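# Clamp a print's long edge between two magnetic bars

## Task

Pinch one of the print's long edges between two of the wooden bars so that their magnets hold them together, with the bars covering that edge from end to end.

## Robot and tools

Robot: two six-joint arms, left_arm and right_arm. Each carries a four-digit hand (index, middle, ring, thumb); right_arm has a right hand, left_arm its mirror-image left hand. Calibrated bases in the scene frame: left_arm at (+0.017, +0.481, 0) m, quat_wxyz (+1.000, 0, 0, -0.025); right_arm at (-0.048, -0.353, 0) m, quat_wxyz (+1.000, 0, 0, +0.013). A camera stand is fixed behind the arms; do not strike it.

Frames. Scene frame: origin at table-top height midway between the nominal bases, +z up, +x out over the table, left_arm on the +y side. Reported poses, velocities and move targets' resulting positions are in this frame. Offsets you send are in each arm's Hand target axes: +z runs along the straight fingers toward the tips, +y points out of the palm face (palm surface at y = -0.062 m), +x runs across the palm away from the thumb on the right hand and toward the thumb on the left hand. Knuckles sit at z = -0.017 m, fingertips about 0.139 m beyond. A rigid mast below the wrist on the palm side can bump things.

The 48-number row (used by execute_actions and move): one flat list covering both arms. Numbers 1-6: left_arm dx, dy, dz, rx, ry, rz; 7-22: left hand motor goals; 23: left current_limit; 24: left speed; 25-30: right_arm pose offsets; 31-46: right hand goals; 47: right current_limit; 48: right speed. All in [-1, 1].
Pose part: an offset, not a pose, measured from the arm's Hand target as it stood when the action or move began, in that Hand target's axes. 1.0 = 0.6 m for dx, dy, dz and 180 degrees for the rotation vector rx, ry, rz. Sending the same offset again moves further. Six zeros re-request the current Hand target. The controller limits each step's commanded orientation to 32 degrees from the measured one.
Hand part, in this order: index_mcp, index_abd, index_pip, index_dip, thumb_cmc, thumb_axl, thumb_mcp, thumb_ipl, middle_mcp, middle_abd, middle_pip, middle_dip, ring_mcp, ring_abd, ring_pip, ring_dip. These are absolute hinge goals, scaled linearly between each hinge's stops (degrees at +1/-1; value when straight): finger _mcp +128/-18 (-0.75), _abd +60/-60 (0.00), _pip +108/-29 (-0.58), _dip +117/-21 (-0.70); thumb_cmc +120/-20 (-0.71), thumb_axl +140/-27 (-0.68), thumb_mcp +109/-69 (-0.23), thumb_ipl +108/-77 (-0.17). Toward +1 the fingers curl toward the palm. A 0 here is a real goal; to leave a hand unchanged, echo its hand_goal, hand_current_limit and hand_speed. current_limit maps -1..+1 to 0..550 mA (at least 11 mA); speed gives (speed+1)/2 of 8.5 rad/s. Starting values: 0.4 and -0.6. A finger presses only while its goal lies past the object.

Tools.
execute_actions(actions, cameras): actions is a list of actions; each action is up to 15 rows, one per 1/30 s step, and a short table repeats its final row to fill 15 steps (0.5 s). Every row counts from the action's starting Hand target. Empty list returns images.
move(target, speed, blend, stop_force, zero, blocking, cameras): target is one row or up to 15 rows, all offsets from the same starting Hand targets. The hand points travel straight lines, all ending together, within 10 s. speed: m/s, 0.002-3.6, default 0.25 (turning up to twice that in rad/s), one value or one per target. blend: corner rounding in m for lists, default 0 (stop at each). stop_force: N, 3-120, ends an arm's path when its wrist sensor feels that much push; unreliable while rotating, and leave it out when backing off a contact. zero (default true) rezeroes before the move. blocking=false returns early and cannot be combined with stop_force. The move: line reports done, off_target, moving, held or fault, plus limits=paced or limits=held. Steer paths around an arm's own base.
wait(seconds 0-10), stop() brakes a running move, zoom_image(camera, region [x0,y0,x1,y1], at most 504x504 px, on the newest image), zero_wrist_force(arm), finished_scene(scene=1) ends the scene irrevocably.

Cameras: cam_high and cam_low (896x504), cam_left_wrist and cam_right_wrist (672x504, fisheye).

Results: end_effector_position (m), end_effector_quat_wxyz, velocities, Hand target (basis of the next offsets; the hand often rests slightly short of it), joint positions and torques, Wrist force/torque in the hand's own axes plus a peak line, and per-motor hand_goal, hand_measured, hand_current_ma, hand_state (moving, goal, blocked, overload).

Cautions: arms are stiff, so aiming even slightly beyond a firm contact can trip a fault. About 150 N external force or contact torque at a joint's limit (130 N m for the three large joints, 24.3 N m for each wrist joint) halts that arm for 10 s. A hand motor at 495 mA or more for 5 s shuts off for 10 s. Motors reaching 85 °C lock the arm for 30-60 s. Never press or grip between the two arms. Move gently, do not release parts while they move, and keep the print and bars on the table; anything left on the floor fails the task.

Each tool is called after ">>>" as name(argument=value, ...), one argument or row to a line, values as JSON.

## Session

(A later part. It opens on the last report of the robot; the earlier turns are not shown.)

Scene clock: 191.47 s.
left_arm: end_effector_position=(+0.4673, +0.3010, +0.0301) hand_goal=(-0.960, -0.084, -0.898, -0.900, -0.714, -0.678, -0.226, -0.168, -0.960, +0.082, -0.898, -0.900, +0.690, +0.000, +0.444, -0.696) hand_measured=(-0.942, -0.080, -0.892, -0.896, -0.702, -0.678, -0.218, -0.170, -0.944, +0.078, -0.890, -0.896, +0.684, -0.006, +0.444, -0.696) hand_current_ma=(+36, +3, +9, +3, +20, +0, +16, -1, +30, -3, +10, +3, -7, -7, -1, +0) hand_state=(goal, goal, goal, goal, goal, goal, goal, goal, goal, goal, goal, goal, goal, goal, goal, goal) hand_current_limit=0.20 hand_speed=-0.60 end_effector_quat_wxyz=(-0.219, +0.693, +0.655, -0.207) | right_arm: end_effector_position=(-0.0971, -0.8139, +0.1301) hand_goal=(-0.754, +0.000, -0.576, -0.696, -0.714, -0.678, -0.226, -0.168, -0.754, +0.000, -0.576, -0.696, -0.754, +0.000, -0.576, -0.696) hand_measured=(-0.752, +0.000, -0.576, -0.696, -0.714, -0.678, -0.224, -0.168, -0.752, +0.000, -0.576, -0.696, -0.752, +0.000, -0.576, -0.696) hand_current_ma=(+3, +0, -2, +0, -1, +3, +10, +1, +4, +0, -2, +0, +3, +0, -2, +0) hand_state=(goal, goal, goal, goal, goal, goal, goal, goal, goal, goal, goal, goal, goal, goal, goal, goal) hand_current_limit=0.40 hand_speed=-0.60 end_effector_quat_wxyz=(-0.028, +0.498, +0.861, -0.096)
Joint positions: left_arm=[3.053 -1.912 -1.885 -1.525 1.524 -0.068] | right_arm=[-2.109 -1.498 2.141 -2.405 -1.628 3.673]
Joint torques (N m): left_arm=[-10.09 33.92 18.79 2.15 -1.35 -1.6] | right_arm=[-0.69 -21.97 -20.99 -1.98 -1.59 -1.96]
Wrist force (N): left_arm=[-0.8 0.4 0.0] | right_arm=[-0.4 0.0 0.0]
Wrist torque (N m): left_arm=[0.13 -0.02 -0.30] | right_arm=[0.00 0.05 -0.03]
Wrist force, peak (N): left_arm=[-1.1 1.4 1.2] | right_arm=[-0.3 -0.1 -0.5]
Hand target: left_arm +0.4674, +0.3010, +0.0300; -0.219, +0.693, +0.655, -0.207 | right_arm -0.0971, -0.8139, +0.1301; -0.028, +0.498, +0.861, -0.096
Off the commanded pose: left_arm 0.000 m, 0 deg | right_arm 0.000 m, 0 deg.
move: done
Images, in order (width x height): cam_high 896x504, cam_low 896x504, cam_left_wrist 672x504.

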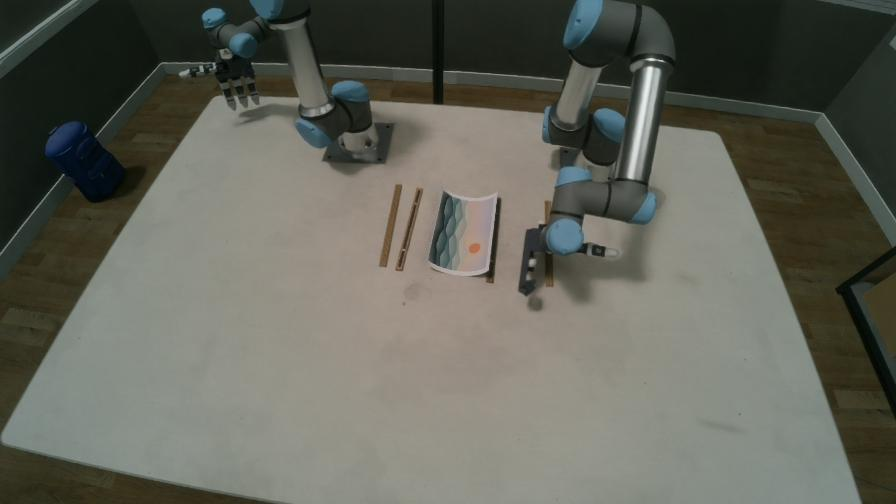

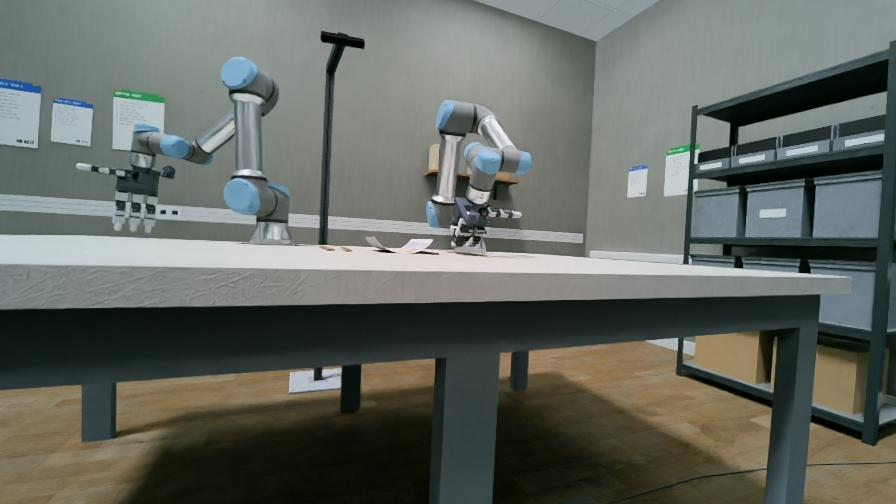

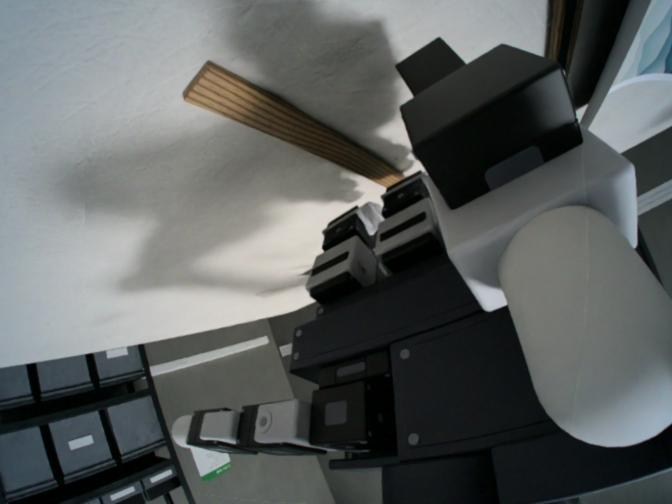

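>>> move(
  target=[
    [0,0.0172,0.0246,0,0,0,-0.959,-0.167,-0.898,-0.899,-0.714,-0.678,-0.226,-0.168,-0.959,0.167,-0.898,-0.899,0.69,0,0.445,-0.696,0.2,-0.6,0,0,0,0,0,0,-0.754,0,-0.576,-0.696,-0.714,-0.678,-0.226,-0.168,-0.754,0,-0.576,-0.696,-0.754,0,-0.576,-0.696,0.4,-0.6],
    [0,0.0382,0.0546,0,0,0,-0.959,-0.167,-0.898,-0.899,-0.714,-0.678,-0.226,-0.168,-0.959,0.167,-0.898,-0.899,0.69,0,0.445,-0.696,0.2,-0.6,0,0,0,0,0,0,-0.754,0,-0.576,-0.696,-0.714,-0.678,-0.226,-0.168,-0.754,0,-0.576,-0.696,-0.754,0,-0.576,-0.696,0.4,-0.6],
  ],
  speed=[0.03, 0.006],
  stop_force=3,
  cameras=["cam_low","cam_left_wrist"],
)

>>> zoom_image(
  camera="cam_low",
  region=[440, 190, 530, 260],
)

>>> zoom_image(
  camera="cam_left_wrist",
  region=[200, 60, 500, 330],
)

Scene clock: 204.17 s.
left_arm: end_effector_position=(+0.4673, +0.3010, -0.0010) hand_goal=(-0.960, -0.168, -0.898, -0.900, -0.714, -0.678, -0.226, -0.168, -0.960, +0.166, -0.898, -0.900, +0.690, +0.000, +0.444, -0.696) hand_measured=(-0.966, -0.166, -0.904, -0.902, -0.702, -0.678, -0.218, -0.170, -0.966, +0.164, -0.904, -0.902, +0.686, -0.006, +0.442, -0.696) hand_current_ma=(-7, +1, -6, -1, +20, +0, +16, -1, -6, -1, -7, -1, -5, -7, -1, +0) hand_state=(goal, goal, goal, goal, goal, goal, goal, goal, goal, goal, goal, goal, goal, goal, goal, goal) hand_current_limit=0.20 hand_speed=-0.60 end_effector_quat_wxyz=(-0.219, +0.693, +0.655, -0.207) | right_arm: end_effector_position=(-0.0971, -0.8139, +0.1301) hand_goal=(-0.754, +0.000, -0.576, -0.696, -0.714, -0.678, -0.226, -0.168, -0.754, +0.000, -0.576, -0.696, -0.754, +0.000, -0.576, -0.696) hand_measured=(-0.752, +0.000, -0.576, -0.696, -0.714, -0.678, -0.224, -0.168, -0.752, +0.000, -0.576, -0.696, -0.752, +0.000, -0.576, -0.696) hand_current_ma=(+3, +0, -2, +0, -1, +3, +10, +1, +4, +0, -2, +0, +3, +0, -2, +0) hand_state=(goal, goal, goal, goal, goal, goal, goal, goal, goal, goal, goal, goal, goal, goal, goal, goal) hand_current_limit=0.40 hand_speed=-0.60 end_effector_quat_wxyz=(-0.028, +0.498, +0.861, -0.096)
Joint positions: left_arm=[3.053 -1.961 -1.914 -1.447 1.524 -0.068] | right_arm=[-2.109 -1.498 2.141 -2.405 -1.628 3.673]
Joint torques (N m): left_arm=[-9.96 41.95 23.63 -0.94 -1.5 -1.62] | right_arm=[-0.2 -22.32 -21.09 -1.86 -1.56 -2.09]
Wrist force (N): left_arm=[-1.1 -0.6 -1.1] | right_arm=[-0.4 0.0 0.0]
Wrist torque (N m): left_arm=[0.27 -0.01 -0.32] | right_arm=[0.00 0.05 -0.04]
Wrist force, peak (N): left_arm=[-0.9 -2.7 -4.4] | right_arm=[-0.3 -0.3 -0.5]
Hand target: left_arm +0.4673, +0.3010, -0.0010; -0.219, +0.693, +0.655, -0.207 (not the last commanded pose) | right_arm -0.0971, -0.8139, +0.1301; -0.028, +0.498, +0.861, -0.096
Off the commanded pose: left_arm 0.009 m, 0 deg | right_arm 0.000 m, 0 deg.
move: contact (left_arm); path passed 1 of 2 targets
Images, in order (width x height): cam_low 896x504, cam_left_wrist 672x504.

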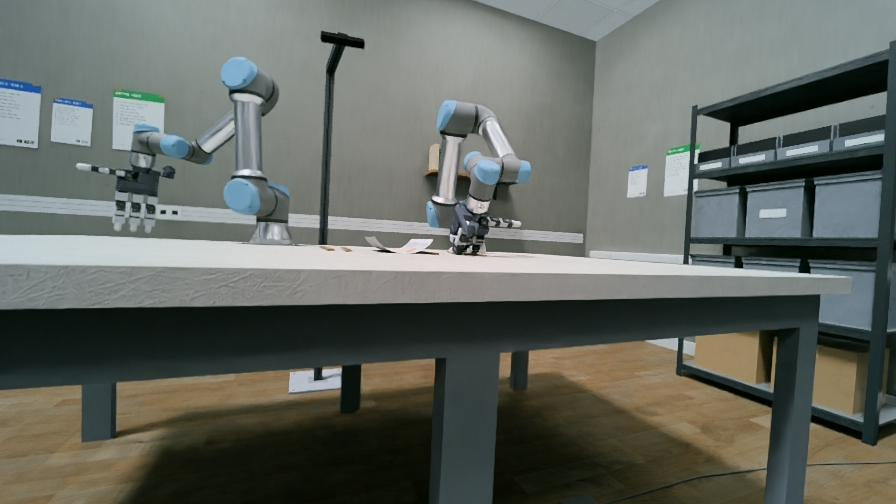

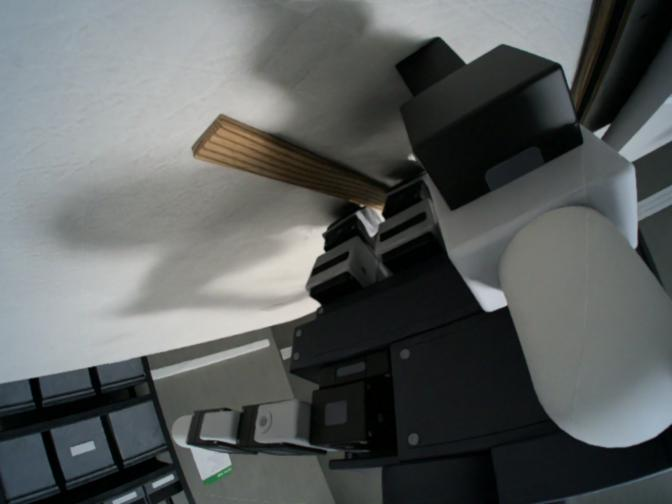

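Scaled by 5.600.

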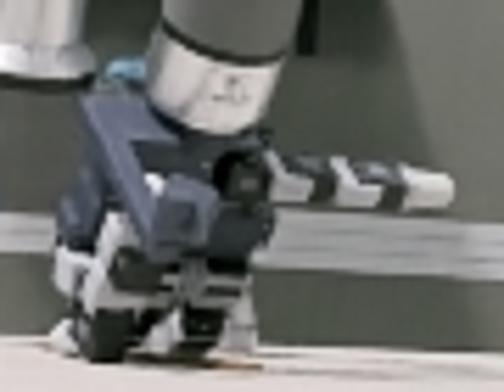

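Scaled by 1.680 from the camera's 672x504 image, which has a finer 960x720 frame.

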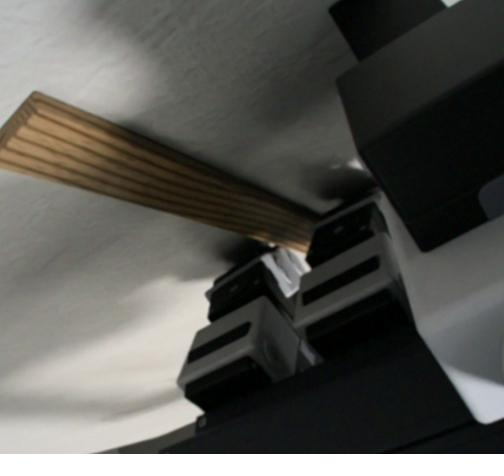

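>>> move(
  target=[
    [0,-0.00067,-0.00096,0,0,0,-0.959,-0.167,-0.898,-0.899,-0.714,-0.678,-0.226,-0.168,-0.959,0.167,-0.898,-0.899,0.69,0,0.445,-0.696,0.2,-0.6,0,0,0,0,0,0,-0.754,0,-0.576,-0.696,-0.714,-0.678,-0.226,-0.168,-0.754,0,-0.576,-0.696,-0.754,0,-0.576,-0.696,0.4,-0.6],
  ],
  speed=0.01,
)

>>> move(
  target=[
    [0,0,0,0,0,0,-0.959,0.0,-0.898,-0.899,-0.714,-0.678,-0.226,-0.168,-0.959,0.0,-0.898,-0.899,0.69,0,0.445,-0.696,0.0,-0.94,0,0,0,0,0,0,-0.754,0,-0.576,-0.696,-0.714,-0.678,-0.226,-0.168,-0.754,0,-0.576,-0.696,-0.754,0,-0.576,-0.696,0.4,-0.6],
  ],
  cameras=["cam_low","cam_left_wrist"],
)

>>> zoom_image(
  camera="cam_left_wrist",
  region=[200, 60, 500, 330],
)

Scene clock: 206.30 s.
left_arm: end_effector_position=(+0.4673, +0.3010, -0.0003) hand_goal=(-0.960, -0.168, -0.898, -0.900, -0.714, -0.678, -0.226, -0.168, -0.960, +0.166, -0.898, -0.900, +0.690, +0.000, +0.444, -0.696) hand_measured=(-0.960, -0.166, -0.904, -0.902, -0.702, -0.678, -0.218, -0.170, -0.960, +0.164, -0.904, -0.902, +0.686, -0.006, +0.442, -0.696) hand_current_ma=(+0, +1, -6, -1, +20, +0, +16, -1, +0, -1, -7, -1, -6, -7, -1, +0) hand_state=(goal, goal, goal, goal, goal, goal, goal, goal, goal, goal, goal, goal, goal, goal, goal, goal) hand_current_limit=0.20 hand_speed=-0.60 end_effector_quat_wxyz=(-0.219, +0.693, +0.655, -0.207) | right_arm: end_effector_position=(-0.0971, -0.8139, +0.1301) hand_goal=(-0.754, +0.000, -0.576, -0.696, -0.714, -0.678, -0.226, -0.168, -0.754, +0.000, -0.576, -0.696, -0.754, +0.000, -0.576, -0.696) hand_measured=(-0.752, +0.000, -0.576, -0.696, -0.714, -0.678, -0.224, -0.168, -0.752, +0.000, -0.576, -0.696, -0.752, +0.000, -0.576, -0.696) hand_current_ma=(+3, +0, -2, +0, -1, +3, +10, +1, +4, +0, -2, +0, +3, +0, -2, +0) hand_state=(goal, goal, goal, goal, goal, goal, goal, goal, goal, goal, goal, goal, goal, goal, goal, goal) hand_current_limit=0.40 hand_speed=-0.60 end_effector_quat_wxyz=(-0.028, +0.498, +0.861, -0.096)
Joint positions: left_arm=[3.053 -1.96 -1.914 -1.448 1.524 -0.068] | right_arm=[-2.109 -1.498 2.141 -2.405 -1.628 3.673]
Joint torques (N m): left_arm=[-9.41 40.1 22.98 -0.87 -1.43 -1.6] | right_arm=[-0.12 -21.84 -20.61 -1.78 -1.53 -2.12]
Wrist force (N): left_arm=[-0.9 -0.3 -0.1] | right_arm=[-0.2 0.1 -0.3]
Wrist torque (N m): left_arm=[0.16 0.00 -0.32] | right_arm=[0.05 0.03 -0.01]
Wrist force, peak (N): left_arm=[-1.1 -0.8 -1.5] | right_arm=[-0.5 0.2 -0.2]
Hand target: left_arm +0.4673, +0.3010, -0.0003; -0.219, +0.693, +0.655, -0.207 | right_arm -0.0971, -0.8139, +0.1301; -0.028, +0.498, +0.861, -0.096
Off the commanded pose: left_arm 0.000 m, 0 deg | right_arm 0.000 m, 0 deg.
move: done

Scene clock: 207.10 s.
left_arm: end_effector_position=(+0.4673, +0.3010, -0.0003) hand_goal=(-0.960, +0.000, -0.898, -0.900, -0.714, -0.678, -0.226, -0.168, -0.960, +0.000, -0.898, -0.900, +0.690, +0.000, +0.444, -0.696) hand_measured=(-0.964, -0.058, -0.904, -0.902, -0.702, -0.678, -0.218, -0.170, -0.964, +0.060, -0.904, -0.902, +0.686, -0.006, +0.442, -0.696) hand_current_ma=(-4, -130, -6, -3, +20, +0, +16, -1, -3, +138, -7, -2, -6, -7, -1, +0) hand_state=(goal, blocked, goal, goal, goal, goal, goal, goal, goal, blocked, goal, goal, goal, goal, goal, goal) hand_current_limit=0.00 hand_speed=-0.94 end_effector_quat_wxyz=(-0.219, +0.693, +0.655, -0.207) | right_arm: end_effector_position=(-0.0971, -0.8139, +0.1301) hand_goal=(-0.754, +0.000, -0.576, -0.696, -0.714, -0.678, -0.226, -0.168, -0.754, +0.000, -0.576, -0.696, -0.754, +0.000, -0.576, -0.696) hand_measured=(-0.752, +0.000, -0.576, -0.696, -0.714, -0.678, -0.224, -0.168, -0.752, +0.000, -0.576, -0.696, -0.752, +0.000, -0.576, -0.696) hand_current_ma=(+3, +0, -2, +0, -1, +3, +10, +1, +4, +0, -2, +0, +3, +0, -2, +0) hand_state=(goal, goal, goal, goal, goal, goal, goal, goal, goal, goal, goal, goal, goal, goal, goal, goal) hand_current_limit=0.40 hand_speed=-0.60 end_effector_quat_wxyz=(-0.028, +0.498, +0.861, -0.096)
Joint positions: left_arm=[3.053 -1.96 -1.914 -1.448 1.524 -0.068] | right_arm=[-2.109 -1.498 2.141 -2.405 -1.628 3.673]
Joint torques (N m): left_arm=[-10.25 35.11 20.12 1.33 -1.4 -1.61] | right_arm=[-0.44 -22.53 -20.42 -1.76 -1.36 -2.17]
Wrist force (N): left_arm=[-0.7 -0.2 -1.1] | right_arm=[-0.2 0.0 -0.1]
Wrist torque (N m): left_arm=[0.35 0.00 -0.30] | right_arm=[0.01 0.03 -0.01]
Wrist force, peak (N): left_arm=[-0.9 -0.6 -1.5] | right_arm=[-0.5 -0.1 -0.1]
Hand target: left_arm +0.4673, +0.3010, -0.0003; -0.219, +0.693, +0.655, -0.207 | right_arm -0.0971, -0.8139, +0.1301; -0.028, +0.498, +0.861, -0.096
Off the commanded pose: left_arm 0.000 m, 0 deg | right_arm 0.000 m, 0 deg.
move: done
Images, in order (width x height): cam_low 896x504, cam_left_wrist 672x504.

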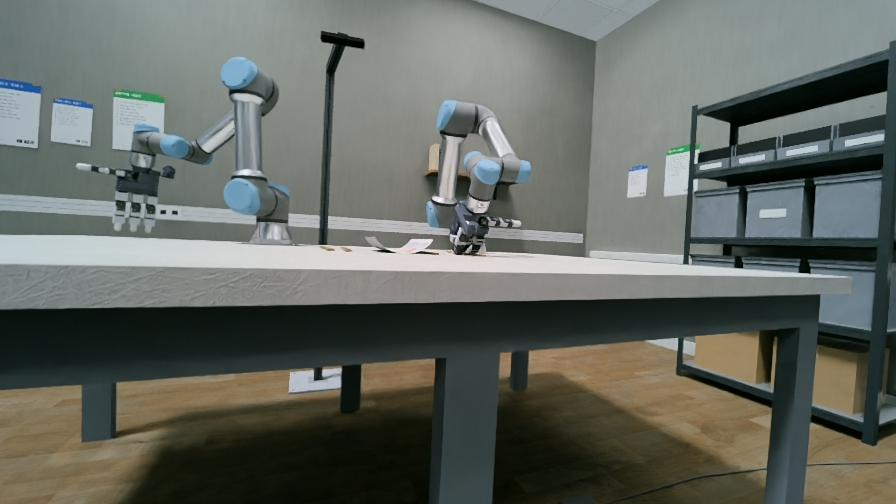

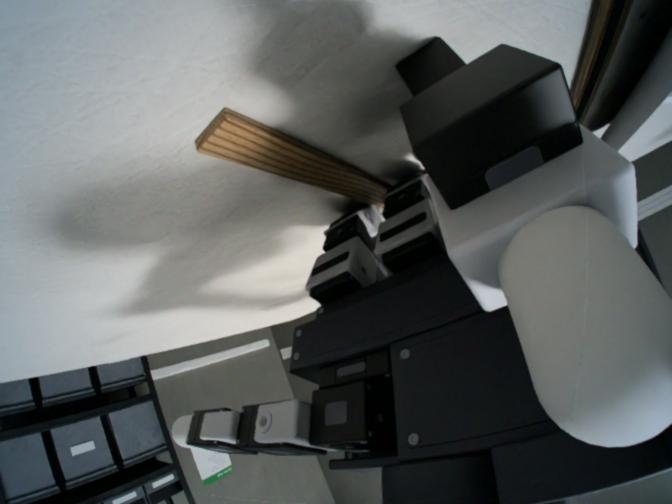

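Scaled by 1.680 from the camera's 672x504 image, which has a finer 960x720 frame.

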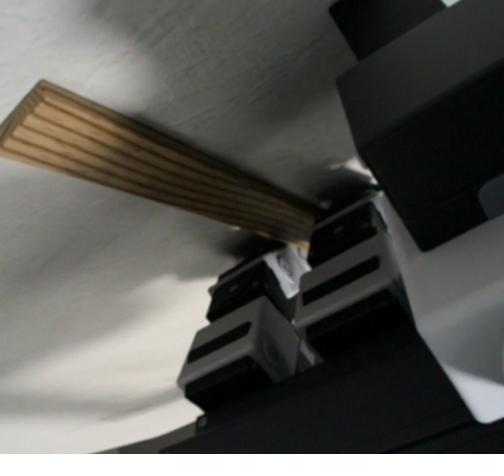

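>>> move(
  target=[
    [0,0,0,0,0,0,-0.959,0.09,-0.898,-0.899,-0.714,-0.678,-0.226,-0.168,-0.959,-0.09,-0.898,-0.899,0.69,0,0.445,-0.696,0.2,-0.9,0,0,0,0,0,0,-0.754,0,-0.576,-0.696,-0.714,-0.678,-0.226,-0.168,-0.754,0,-0.576,-0.696,-0.754,0,-0.576,-0.696,0.4,-0.6],
  ],
)

>>> move(
  target=[
    [0,-0.0048,-0.00683,0,0,0,-0.959,0.09,-0.898,-0.899,-0.714,-0.678,-0.226,-0.168,-0.959,-0.09,-0.898,-0.899,0.69,0,0.445,-0.696,0.2,-0.9,0,0,0,0,0,0,-0.754,0,-0.576,-0.696,-0.714,-0.678,-0.226,-0.168,-0.754,0,-0.576,-0.696,-0.754,0,-0.576,-0.696,0.4,-0.6],
  ],
  speed=0.01,
  cameras=["cam_low","cam_left_wrist","cam_high"],
)

>>> zoom_image(
  camera="cam_left_wrist",
  region=[200, 60, 500, 330],
)

>>> zoom_image(
  camera="cam_low",
  region=[420, 210, 510, 265],
)

Scene clock: 208.57 s.
left_arm: end_effector_position=(+0.4673, +0.3010, -0.0003) hand_goal=(-0.960, +0.090, -0.898, -0.900, -0.714, -0.678, -0.226, -0.168, -0.960, -0.090, -0.898, -0.900, +0.690, +0.000, +0.444, -0.696) hand_measured=(-0.964, -0.050, -0.904, -0.904, -0.702, -0.678, -0.218, -0.170, -0.964, +0.058, -0.904, -0.902, +0.686, -0.006, +0.442, -0.696) hand_current_ma=(-4, -330, -6, -3, +20, +0, +16, -1, -3, +330, -7, -3, -6, -7, -1, +0) hand_state=(goal, blocked, goal, goal, goal, goal, goal, goal, goal, blocked, goal, goal, goal, goal, goal, goal) hand_current_limit=0.20 hand_speed=-0.90 end_effector_quat_wxyz=(-0.219, +0.693, +0.655, -0.207) | right_arm: end_effector_position=(-0.0971, -0.8139, +0.1301) hand_goal=(-0.754, +0.000, -0.576, -0.696, -0.714, -0.678, -0.226, -0.168, -0.754, +0.000, -0.576, -0.696, -0.754, +0.000, -0.576, -0.696) hand_measured=(-0.752, +0.000, -0.576, -0.696, -0.714, -0.678, -0.224, -0.168, -0.752, +0.000, -0.576, -0.696, -0.752, +0.000, -0.576, -0.696) hand_current_ma=(+3, +0, -2, +0, -1, +3, +10, +1, +4, +0, -2, +0, +3, +0, -2, +0) hand_state=(goal, goal, goal, goal, goal, goal, goal, goal, goal, goal, goal, goal, goal, goal, goal, goal) hand_current_limit=0.40 hand_speed=-0.60 end_effector_quat_wxyz=(-0.028, +0.498, +0.861, -0.096)
Joint positions: left_arm=[3.053 -1.96 -1.914 -1.448 1.524 -0.068] | right_arm=[-2.109 -1.498 2.141 -2.405 -1.628 3.673]
Joint torques (N m): left_arm=[-9.62 25.15 14.97 3.21 -1.44 -1.68] | right_arm=[0.73 -22.36 -20.73 -1.89 -1.75 -2.15]
Wrist force (N): left_arm=[-0.5 -0.5 -1.2] | right_arm=[-0.3 -0.1 0.0]
Wrist torque (N m): left_arm=[0.31 0.02 -0.26] | right_arm=[-0.01 0.04 -0.03]
Wrist force, peak (N): left_arm=[-0.9 -0.5 -1.4] | right_arm=[-0.4 0.1 -0.3]
Hand target: left_arm +0.4673, +0.3010, -0.0003; -0.219, +0.693, +0.655, -0.207 | right_arm -0.0971, -0.8139, +0.1301; -0.028, +0.498, +0.861, -0.096
Off the commanded pose: left_arm 0.000 m, 0 deg | right_arm 0.000 m, 0 deg.
move: done

Scene clock: 209.30 s.
left_arm: end_effector_position=(+0.4673, +0.3010, +0.0048) hand_goal=(-0.960, +0.090, -0.898, -0.900, -0.714, -0.678, -0.226, -0.168, -0.960, -0.090, -0.898, -0.900, +0.690, +0.000, +0.444, -0.696) hand_measured=(-0.950, -0.048, -0.898, -0.904, -0.702, -0.678, -0.218, -0.170, -0.954, +0.058, -0.898, -0.902, +0.686, -0.006, +0.442, -0.696) hand_current_ma=(+16, -330, +1, -3, +20, +0, +16, -1, +9, +330, +0, -3, -6, -7, -1, +0) hand_state=(goal, blocked, goal, goal, goal, goal, goal, goal, goal, blocked, goal, goal, goal, goal, goal, goal) hand_current_limit=0.20 hand_speed=-0.90 end_effector_quat_wxyz=(-0.219, +0.693, +0.655, -0.207) | right_arm: end_effector_position=(-0.0971, -0.8139, +0.1301) hand_goal=(-0.754, +0.000, -0.576, -0.696, -0.714, -0.678, -0.226, -0.168, -0.754, +0.000, -0.576, -0.696, -0.754, +0.000, -0.576, -0.696) hand_measured=(-0.752, +0.000, -0.576, -0.696, -0.714, -0.678, -0.224, -0.168, -0.752, +0.000, -0.576, -0.696, -0.752, +0.000, -0.576, -0.696) hand_current_ma=(+3, +0, -2, +0, -1, +3, +10, +1, +4, +0, -2, +0, +3, +0, -2, +0) hand_state=(goal, goal, goal, goal, goal, goal, goal, goal, goal, goal, goal, goal, goal, goal, goal, goal) hand_current_limit=0.40 hand_speed=-0.60 end_effector_quat_wxyz=(-0.028, +0.498, +0.861, -0.096)
Joint positions: left_arm=[3.053 -1.951 -1.909 -1.461 1.524 -0.068] | right_arm=[-2.109 -1.498 2.141 -2.405 -1.628 3.673]
Joint torques (N m): left_arm=[-9.65 31.88 19.3 0.67 -1.42 -1.75] | right_arm=[-0.81 -21.46 -20.38 -1.93 -1.63 -2.22]
Wrist force (N): left_arm=[-1.0 0.8 0.1] | right_arm=[-0.2 0.0 0.1]
Wrist torque (N m): left_arm=[0.11 0.00 -0.32] | right_arm=[0.00 0.03 -0.01]
Wrist force, peak (N): left_arm=[-0.6 -0.3 -1.3] | right_arm=[-0.7 0.0 -0.1]
Hand target: left_arm +0.4673, +0.3010, +0.0047; -0.219, +0.693, +0.655, -0.207 | right_arm -0.0971, -0.8139, +0.1301; -0.028, +0.498, +0.861, -0.096
Off the commanded pose: left_arm 0.000 m, 0 deg | right_arm 0.000 m, 0 deg.
move: done
Images, in order (width x height): cam_high 896x504, cam_low 896x504, cam_left_wrist 672x504.

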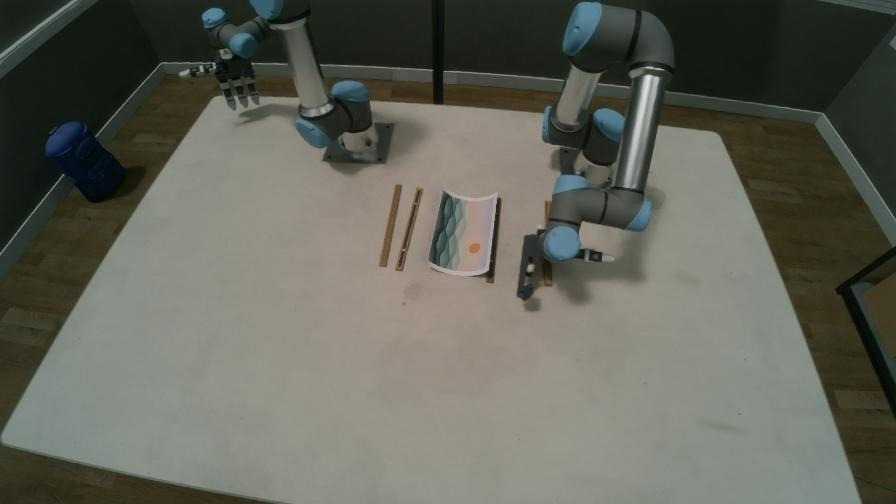

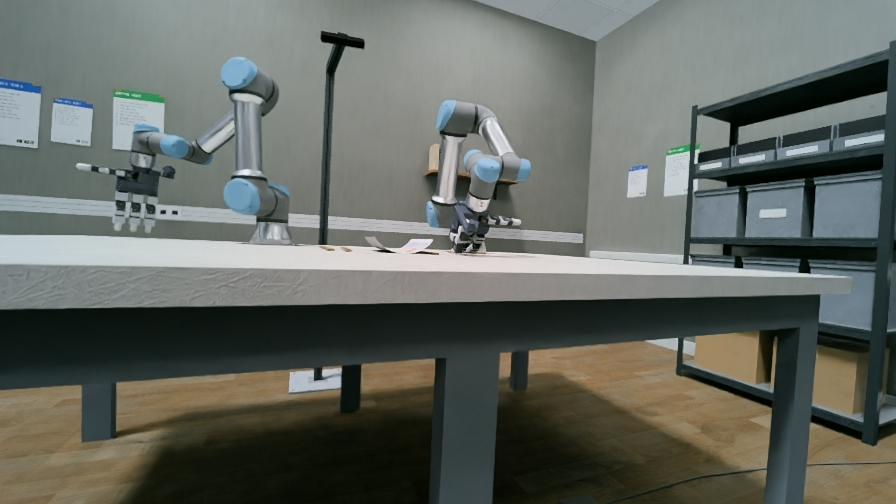

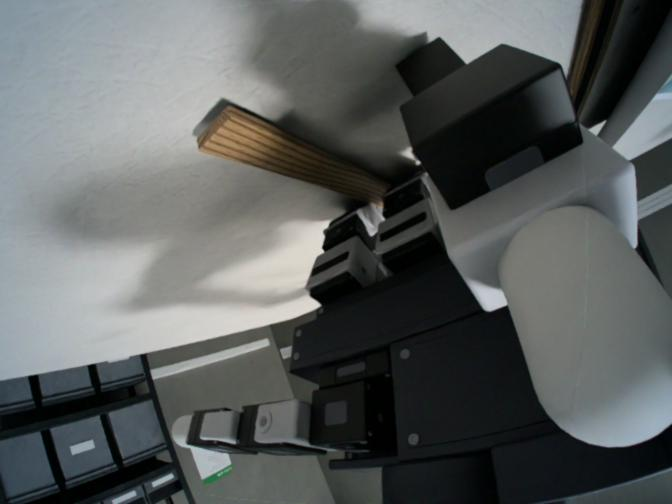

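Scaled by 1.680 from the camera's 672x504 image, which has a finer 960x720 frame.

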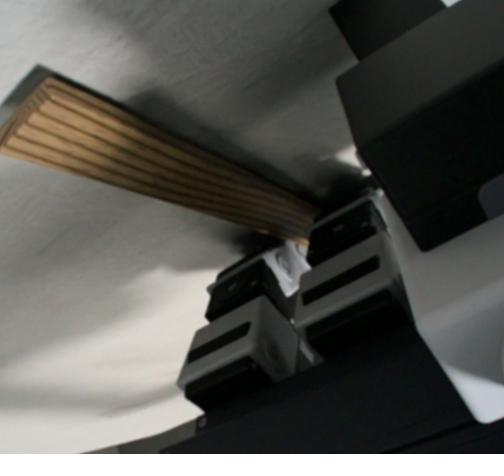

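Scaled by 5.600.

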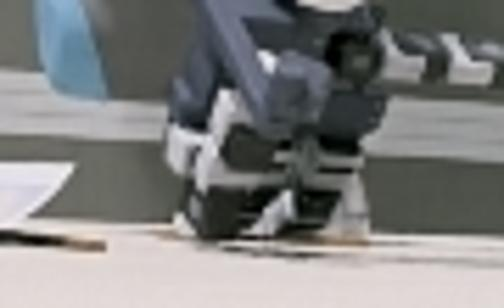

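>>> move(
  target=[
    [0,-0.067,-0.0955,0,0,0,-0.959,0.09,-0.898,-0.899,-0.714,-0.678,-0.226,-0.168,-0.959,-0.09,-0.898,-0.899,0.69,0,0.445,-0.696,0.2,-0.9,0,0,0,0,0,0,-0.754,0,-0.576,-0.696,-0.714,-0.678,-0.226,-0.168,-0.754,0,-0.576,-0.696,-0.754,0,-0.576,-0.696,0.4,-0.6],
  ],
  speed=0.05,
  cameras=["cam_low","cam_left_wrist","cam_high"],
)

>>> zoom_image(
  camera="cam_low",
  region=[410, 180, 520, 260],
)

>>> zoom_image(
  camera="cam_high",
  region=[460, 170, 620, 310],
)

Scene clock: 211.80 s.
left_arm: end_effector_position=(+0.4673, +0.3010, +0.0748) hand_goal=(-0.960, +0.090, -0.898, -0.900, -0.714, -0.678, -0.226, -0.168, -0.960, -0.090, -0.898, -0.900, +0.690, +0.000, +0.444, -0.696) hand_measured=(-0.950, -0.048, -0.896, -0.902, -0.702, -0.678, -0.218, -0.170, -0.952, +0.058, -0.898, -0.902, +0.684, -0.006, +0.442, -0.696) hand_current_ma=(+18, -330, +1, -2, +20, +0, +16, -1, +10, +330, +0, -3, -7, -7, -1, +0) hand_state=(goal, blocked, goal, goal, goal, goal, goal, goal, goal, blocked, goal, goal, goal, goal, goal, goal) hand_current_limit=0.20 hand_speed=-0.90 end_effector_quat_wxyz=(-0.219, +0.693, +0.655, -0.207) | right_arm: end_effector_position=(-0.0971, -0.8139, +0.1301) hand_goal=(-0.754, +0.000, -0.576, -0.696, -0.714, -0.678, -0.226, -0.168, -0.754, +0.000, -0.576, -0.696, -0.754, +0.000, -0.576, -0.696) hand_measured=(-0.752, +0.000, -0.576, -0.696, -0.714, -0.678, -0.224, -0.168, -0.752, +0.000, -0.576, -0.696, -0.752, +0.000, -0.576, -0.696) hand_current_ma=(+3, +0, -2, +0, -1, +3, +10, +1, +4, +0, -2, +0, +3, +0, -2, +0) hand_state=(goal, goal, goal, goal, goal, goal, goal, goal, goal, goal, goal, goal, goal, goal, goal, goal) hand_current_limit=0.40 hand_speed=-0.60 end_effector_quat_wxyz=(-0.028, +0.498, +0.861, -0.096)
Joint positions: left_arm=[3.053 -1.85 -1.834 -1.638 1.524 -0.068] | right_arm=[-2.109 -1.498 2.141 -2.405 -1.628 3.673]
Joint torques (N m): left_arm=[-8.95 17.7 11.88 3.51 -1.3 -1.65] | right_arm=[0.26 -21.69 -21.41 -1.7 -1.61 -1.98]
Wrist force (N): left_arm=[-0.8 0.8 0.2] | right_arm=[-0.3 0.0 -0.2]
Wrist torque (N m): left_arm=[0.10 -0.02 -0.30] | right_arm=[0.01 0.05 -0.03]
Wrist force, peak (N): left_arm=[-0.9 1.1 0.8] | right_arm=[-0.5 -0.1 -0.3]
Hand target: left_arm +0.4673, +0.3010, +0.0747; -0.219, +0.693, +0.655, -0.207 | right_arm -0.0971, -0.8139, +0.1301; -0.028, +0.498, +0.861, -0.096
Off the commanded pose: left_arm 0.000 m, 0 deg | right_arm 0.000 m, 0 deg.
move: done
Images, in order (width x height): cam_high 896x504, cam_low 896x504, cam_left_wrist 672x504.

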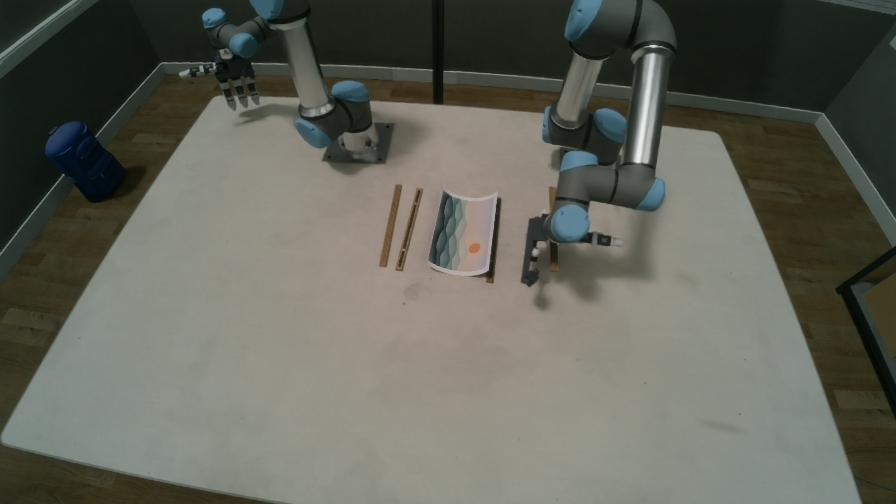

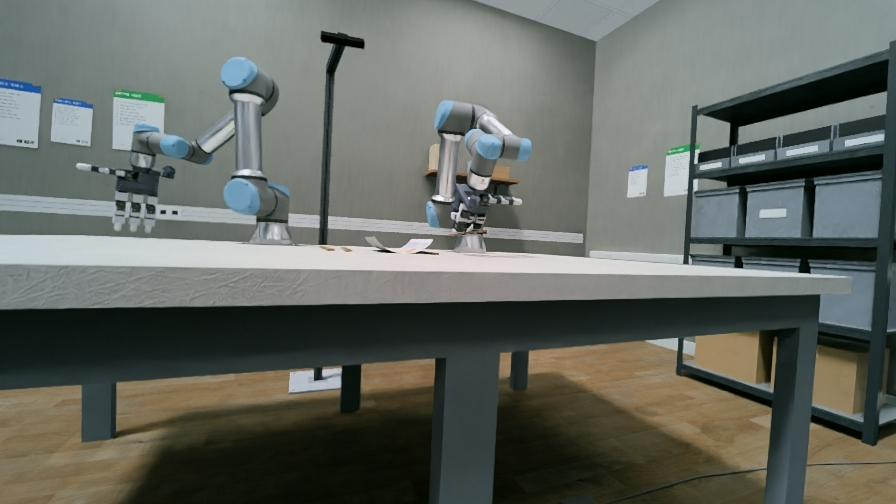

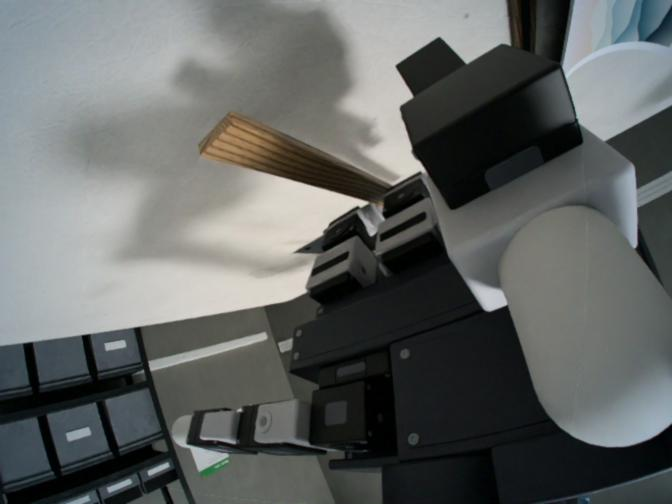

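Scaled by 4.582.

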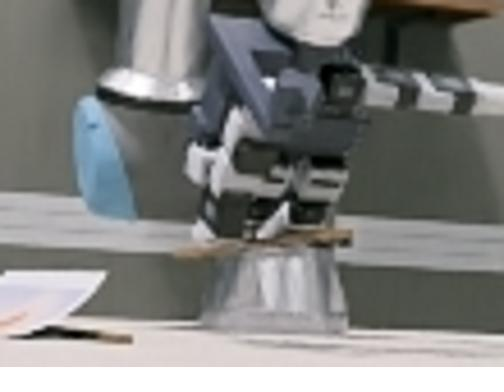

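Scaled by 3.150.

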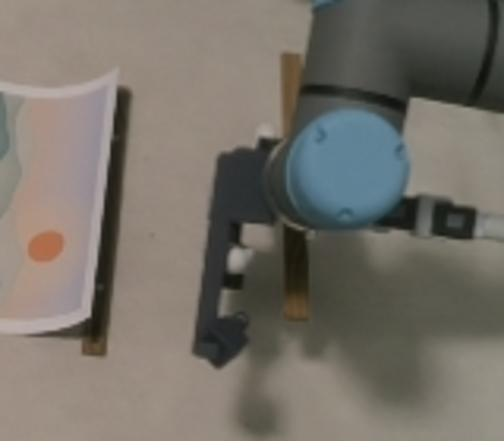

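>>> zoom_image(
  camera="cam_low",
  region=[435, 200, 500, 256],
)

>>> zoom_image(
  camera="cam_left_wrist",
  region=[180, 80, 480, 300],
)

>>> zoom_image(
  camera="cam_high",
  region=[520, 170, 600, 290],
)

Scaled by 7.754.

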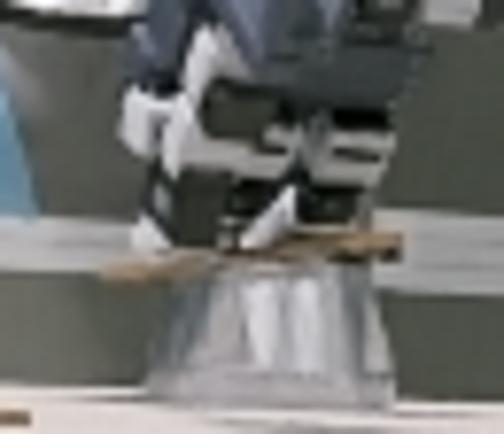

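Scaled by 1.680 from the camera's 672x504 image, which has a finer 960x720 frame.

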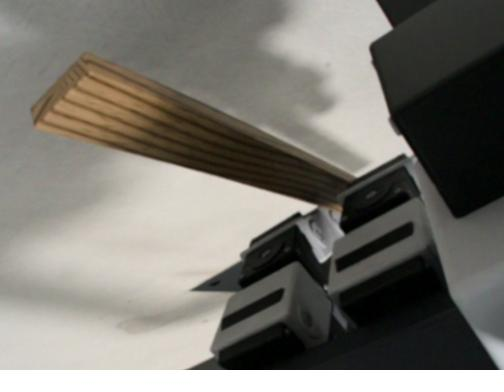

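Scaled by 4.200.

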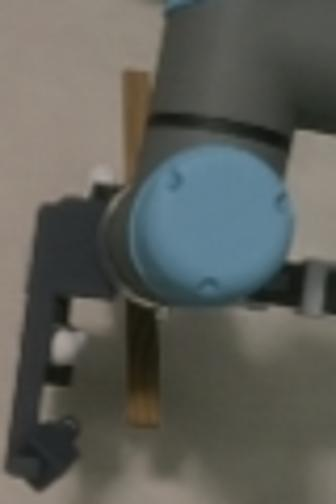

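>>> move(
  target=[
    [0,-0.0143,-0.0205,0,0,0,-0.959,0.09,-0.898,-0.899,-0.714,-0.678,-0.226,-0.168,-0.959,-0.09,-0.898,-0.899,0.69,0,0.445,-0.696,0.2,-0.9,0,0,0,0,0,0,-0.754,0,-0.576,-0.696,-0.714,-0.678,-0.226,-0.168,-0.754,0,-0.576,-0.696,-0.754,0,-0.576,-0.696,0.4,-0.6],
    [-0.2885,0.009,-0.037,0,0,0,-0.959,0.09,-0.898,-0.899,-0.714,-0.678,-0.226,-0.168,-0.959,-0.09,-0.898,-0.899,0.69,0,0.445,-0.696,0.2,-0.9,0,0,0,0,0,0,-0.754,0,-0.576,-0.696,-0.714,-0.678,-0.226,-0.168,-0.754,0,-0.576,-0.696,-0.754,0,-0.576,-0.696,0.4,-0.6],
  ],
  speed=0.1,
  blend=[0.01, 0],
  cameras=["cam_low","cam_left_wrist","cam_high"],
)

>>> zoom_image(
  camera="cam_low",
  region=[370, 180, 500, 270],
)

>>> zoom_image(
  camera="cam_high",
  region=[420, 160, 580, 300],
)

>>> zoom_image(
  camera="cam_left_wrist",
  region=[150, 0, 500, 300],
)

Scene clock: 223.43 s.
left_arm: end_effector_position=(+0.4746, +0.1272, +0.0897) hand_goal=(-0.960, +0.090, -0.898, -0.900, -0.714, -0.678, -0.226, -0.168, -0.960, -0.090, -0.898, -0.900, +0.690, +0.000, +0.444, -0.696) hand_measured=(-0.948, -0.048, -0.896, -0.902, -0.702, -0.678, -0.218, -0.170, -0.952, +0.058, -0.898, -0.902, +0.684, -0.006, +0.442, -0.696) hand_current_ma=(+19, -330, +1, -2, +20, +0, +16, -1, +11, +330, +1, -3, -7, -7, -1, +0) hand_state=(goal, blocked, goal, goal, goal, goal, goal, goal, goal, blocked, goal, goal, goal, goal, goal, goal) hand_current_limit=0.20 hand_speed=-0.90 end_effector_quat_wxyz=(-0.219, +0.693, +0.655, -0.207) | right_arm: end_effector_position=(-0.0971, -0.8139, +0.1301) hand_goal=(-0.754, +0.000, -0.576, -0.696, -0.714, -0.678, -0.226, -0.168, -0.754, +0.000, -0.576, -0.696, -0.754, +0.000, -0.576, -0.696) hand_measured=(-0.752, +0.000, -0.576, -0.696, -0.714, -0.678, -0.224, -0.168, -0.752, +0.000, -0.576, -0.696, -0.752, +0.000, -0.576, -0.696) hand_current_ma=(+3, +0, -2, +0, -1, +3, +10, +1, +4, +0, -2, +0, +3, +0, -2, +0) hand_state=(goal, goal, goal, goal, goal, goal, goal, goal, goal, goal, goal, goal, goal, goal, goal, goal) hand_current_limit=0.40 hand_speed=-0.60 end_effector_quat_wxyz=(-0.028, +0.498, +0.861, -0.096)
Joint positions: left_arm=[2.768 -2.03 -1.539 -1.723 1.363 -0.305] | right_arm=[-2.109 -1.498 2.141 -2.405 -1.628 3.673]
Joint torques (N m): left_arm=[10.36 47.04 19.67 3.79 1.09 1.13] | right_arm=[-0.11 -21.39 -21.44 -1.77 -1.55 -1.91]
Wrist force (N): left_arm=[-1.2 0.6 0.0] | right_arm=[-0.1 0.2 -0.1]
Wrist torque (N m): left_arm=[0.09 0.05 -0.37] | right_arm=[0.03 0.03 -0.01]
Wrist force, peak (N): left_arm=[-2.2 0.9 0.1] | right_arm=[-0.6 0.2 -0.1]
Hand target: left_arm +0.4747, +0.1272, +0.0898; -0.219, +0.693, +0.655, -0.207 | right_arm -0.0971, -0.8139, +0.1301; -0.028, +0.498, +0.861, -0.096
Off the commanded pose: left_arm 0.000 m, 0 deg | right_arm 0.000 m, 0 deg.
move: done; blend cut to 0.0075 m at target 1
Images, in order (width x height): cam_high 896x504, cam_low 896x504, cam_left_wrist 672x504.

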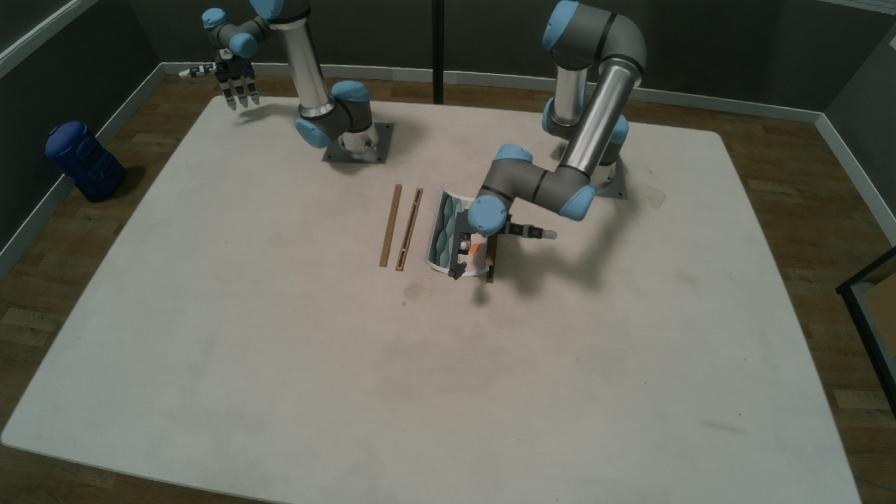

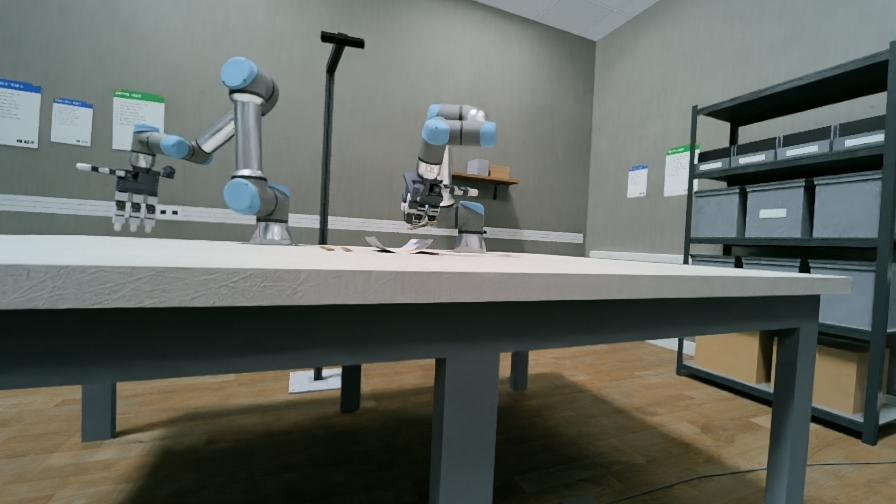

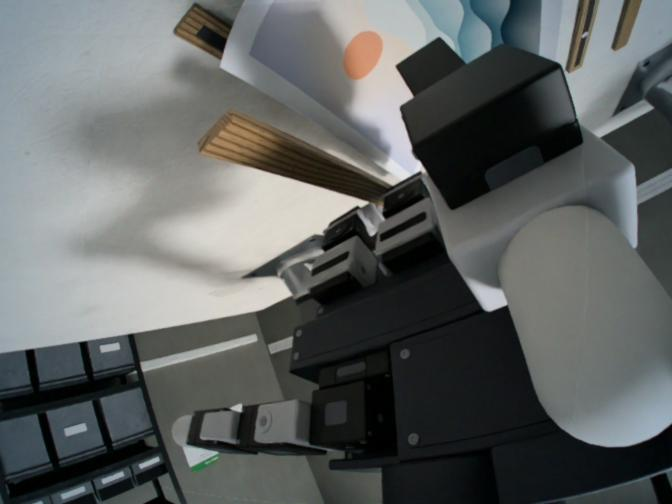

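Scaled by 3.877.

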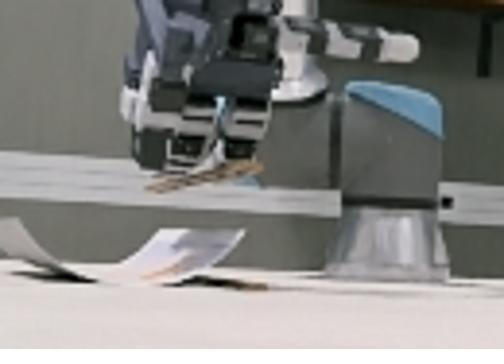

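Scaled by 3.150.

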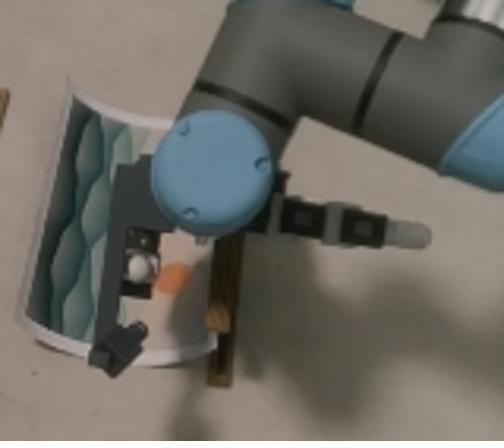

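Scaled by 1.440 from the camera's 672x504 image, which has a finer 960x720 frame.

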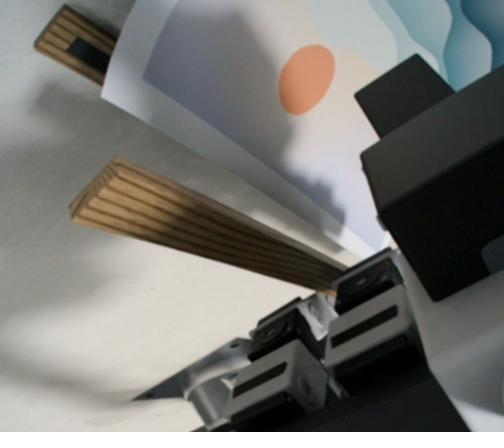

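>>> zoom_image(
  camera="cam_high",
  region=[460, 220, 530, 290],
)

>>> zoom_image(
  camera="cam_high",
  region=[460, 170, 530, 240],
)

Scaled by 7.200.

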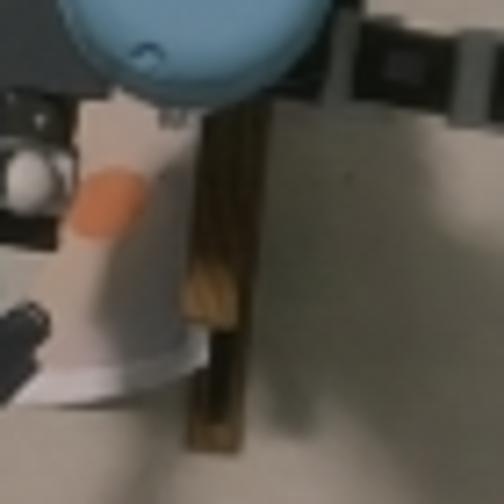

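Scaled by 7.200.

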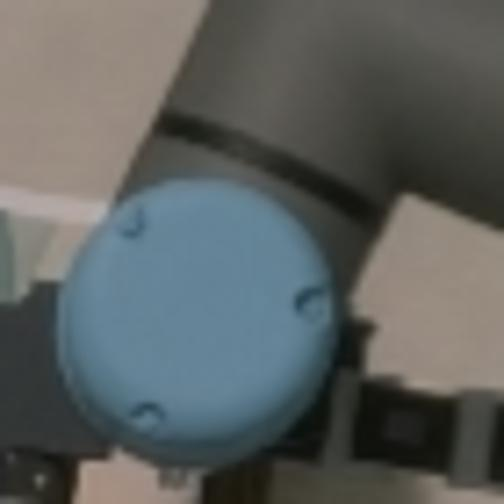

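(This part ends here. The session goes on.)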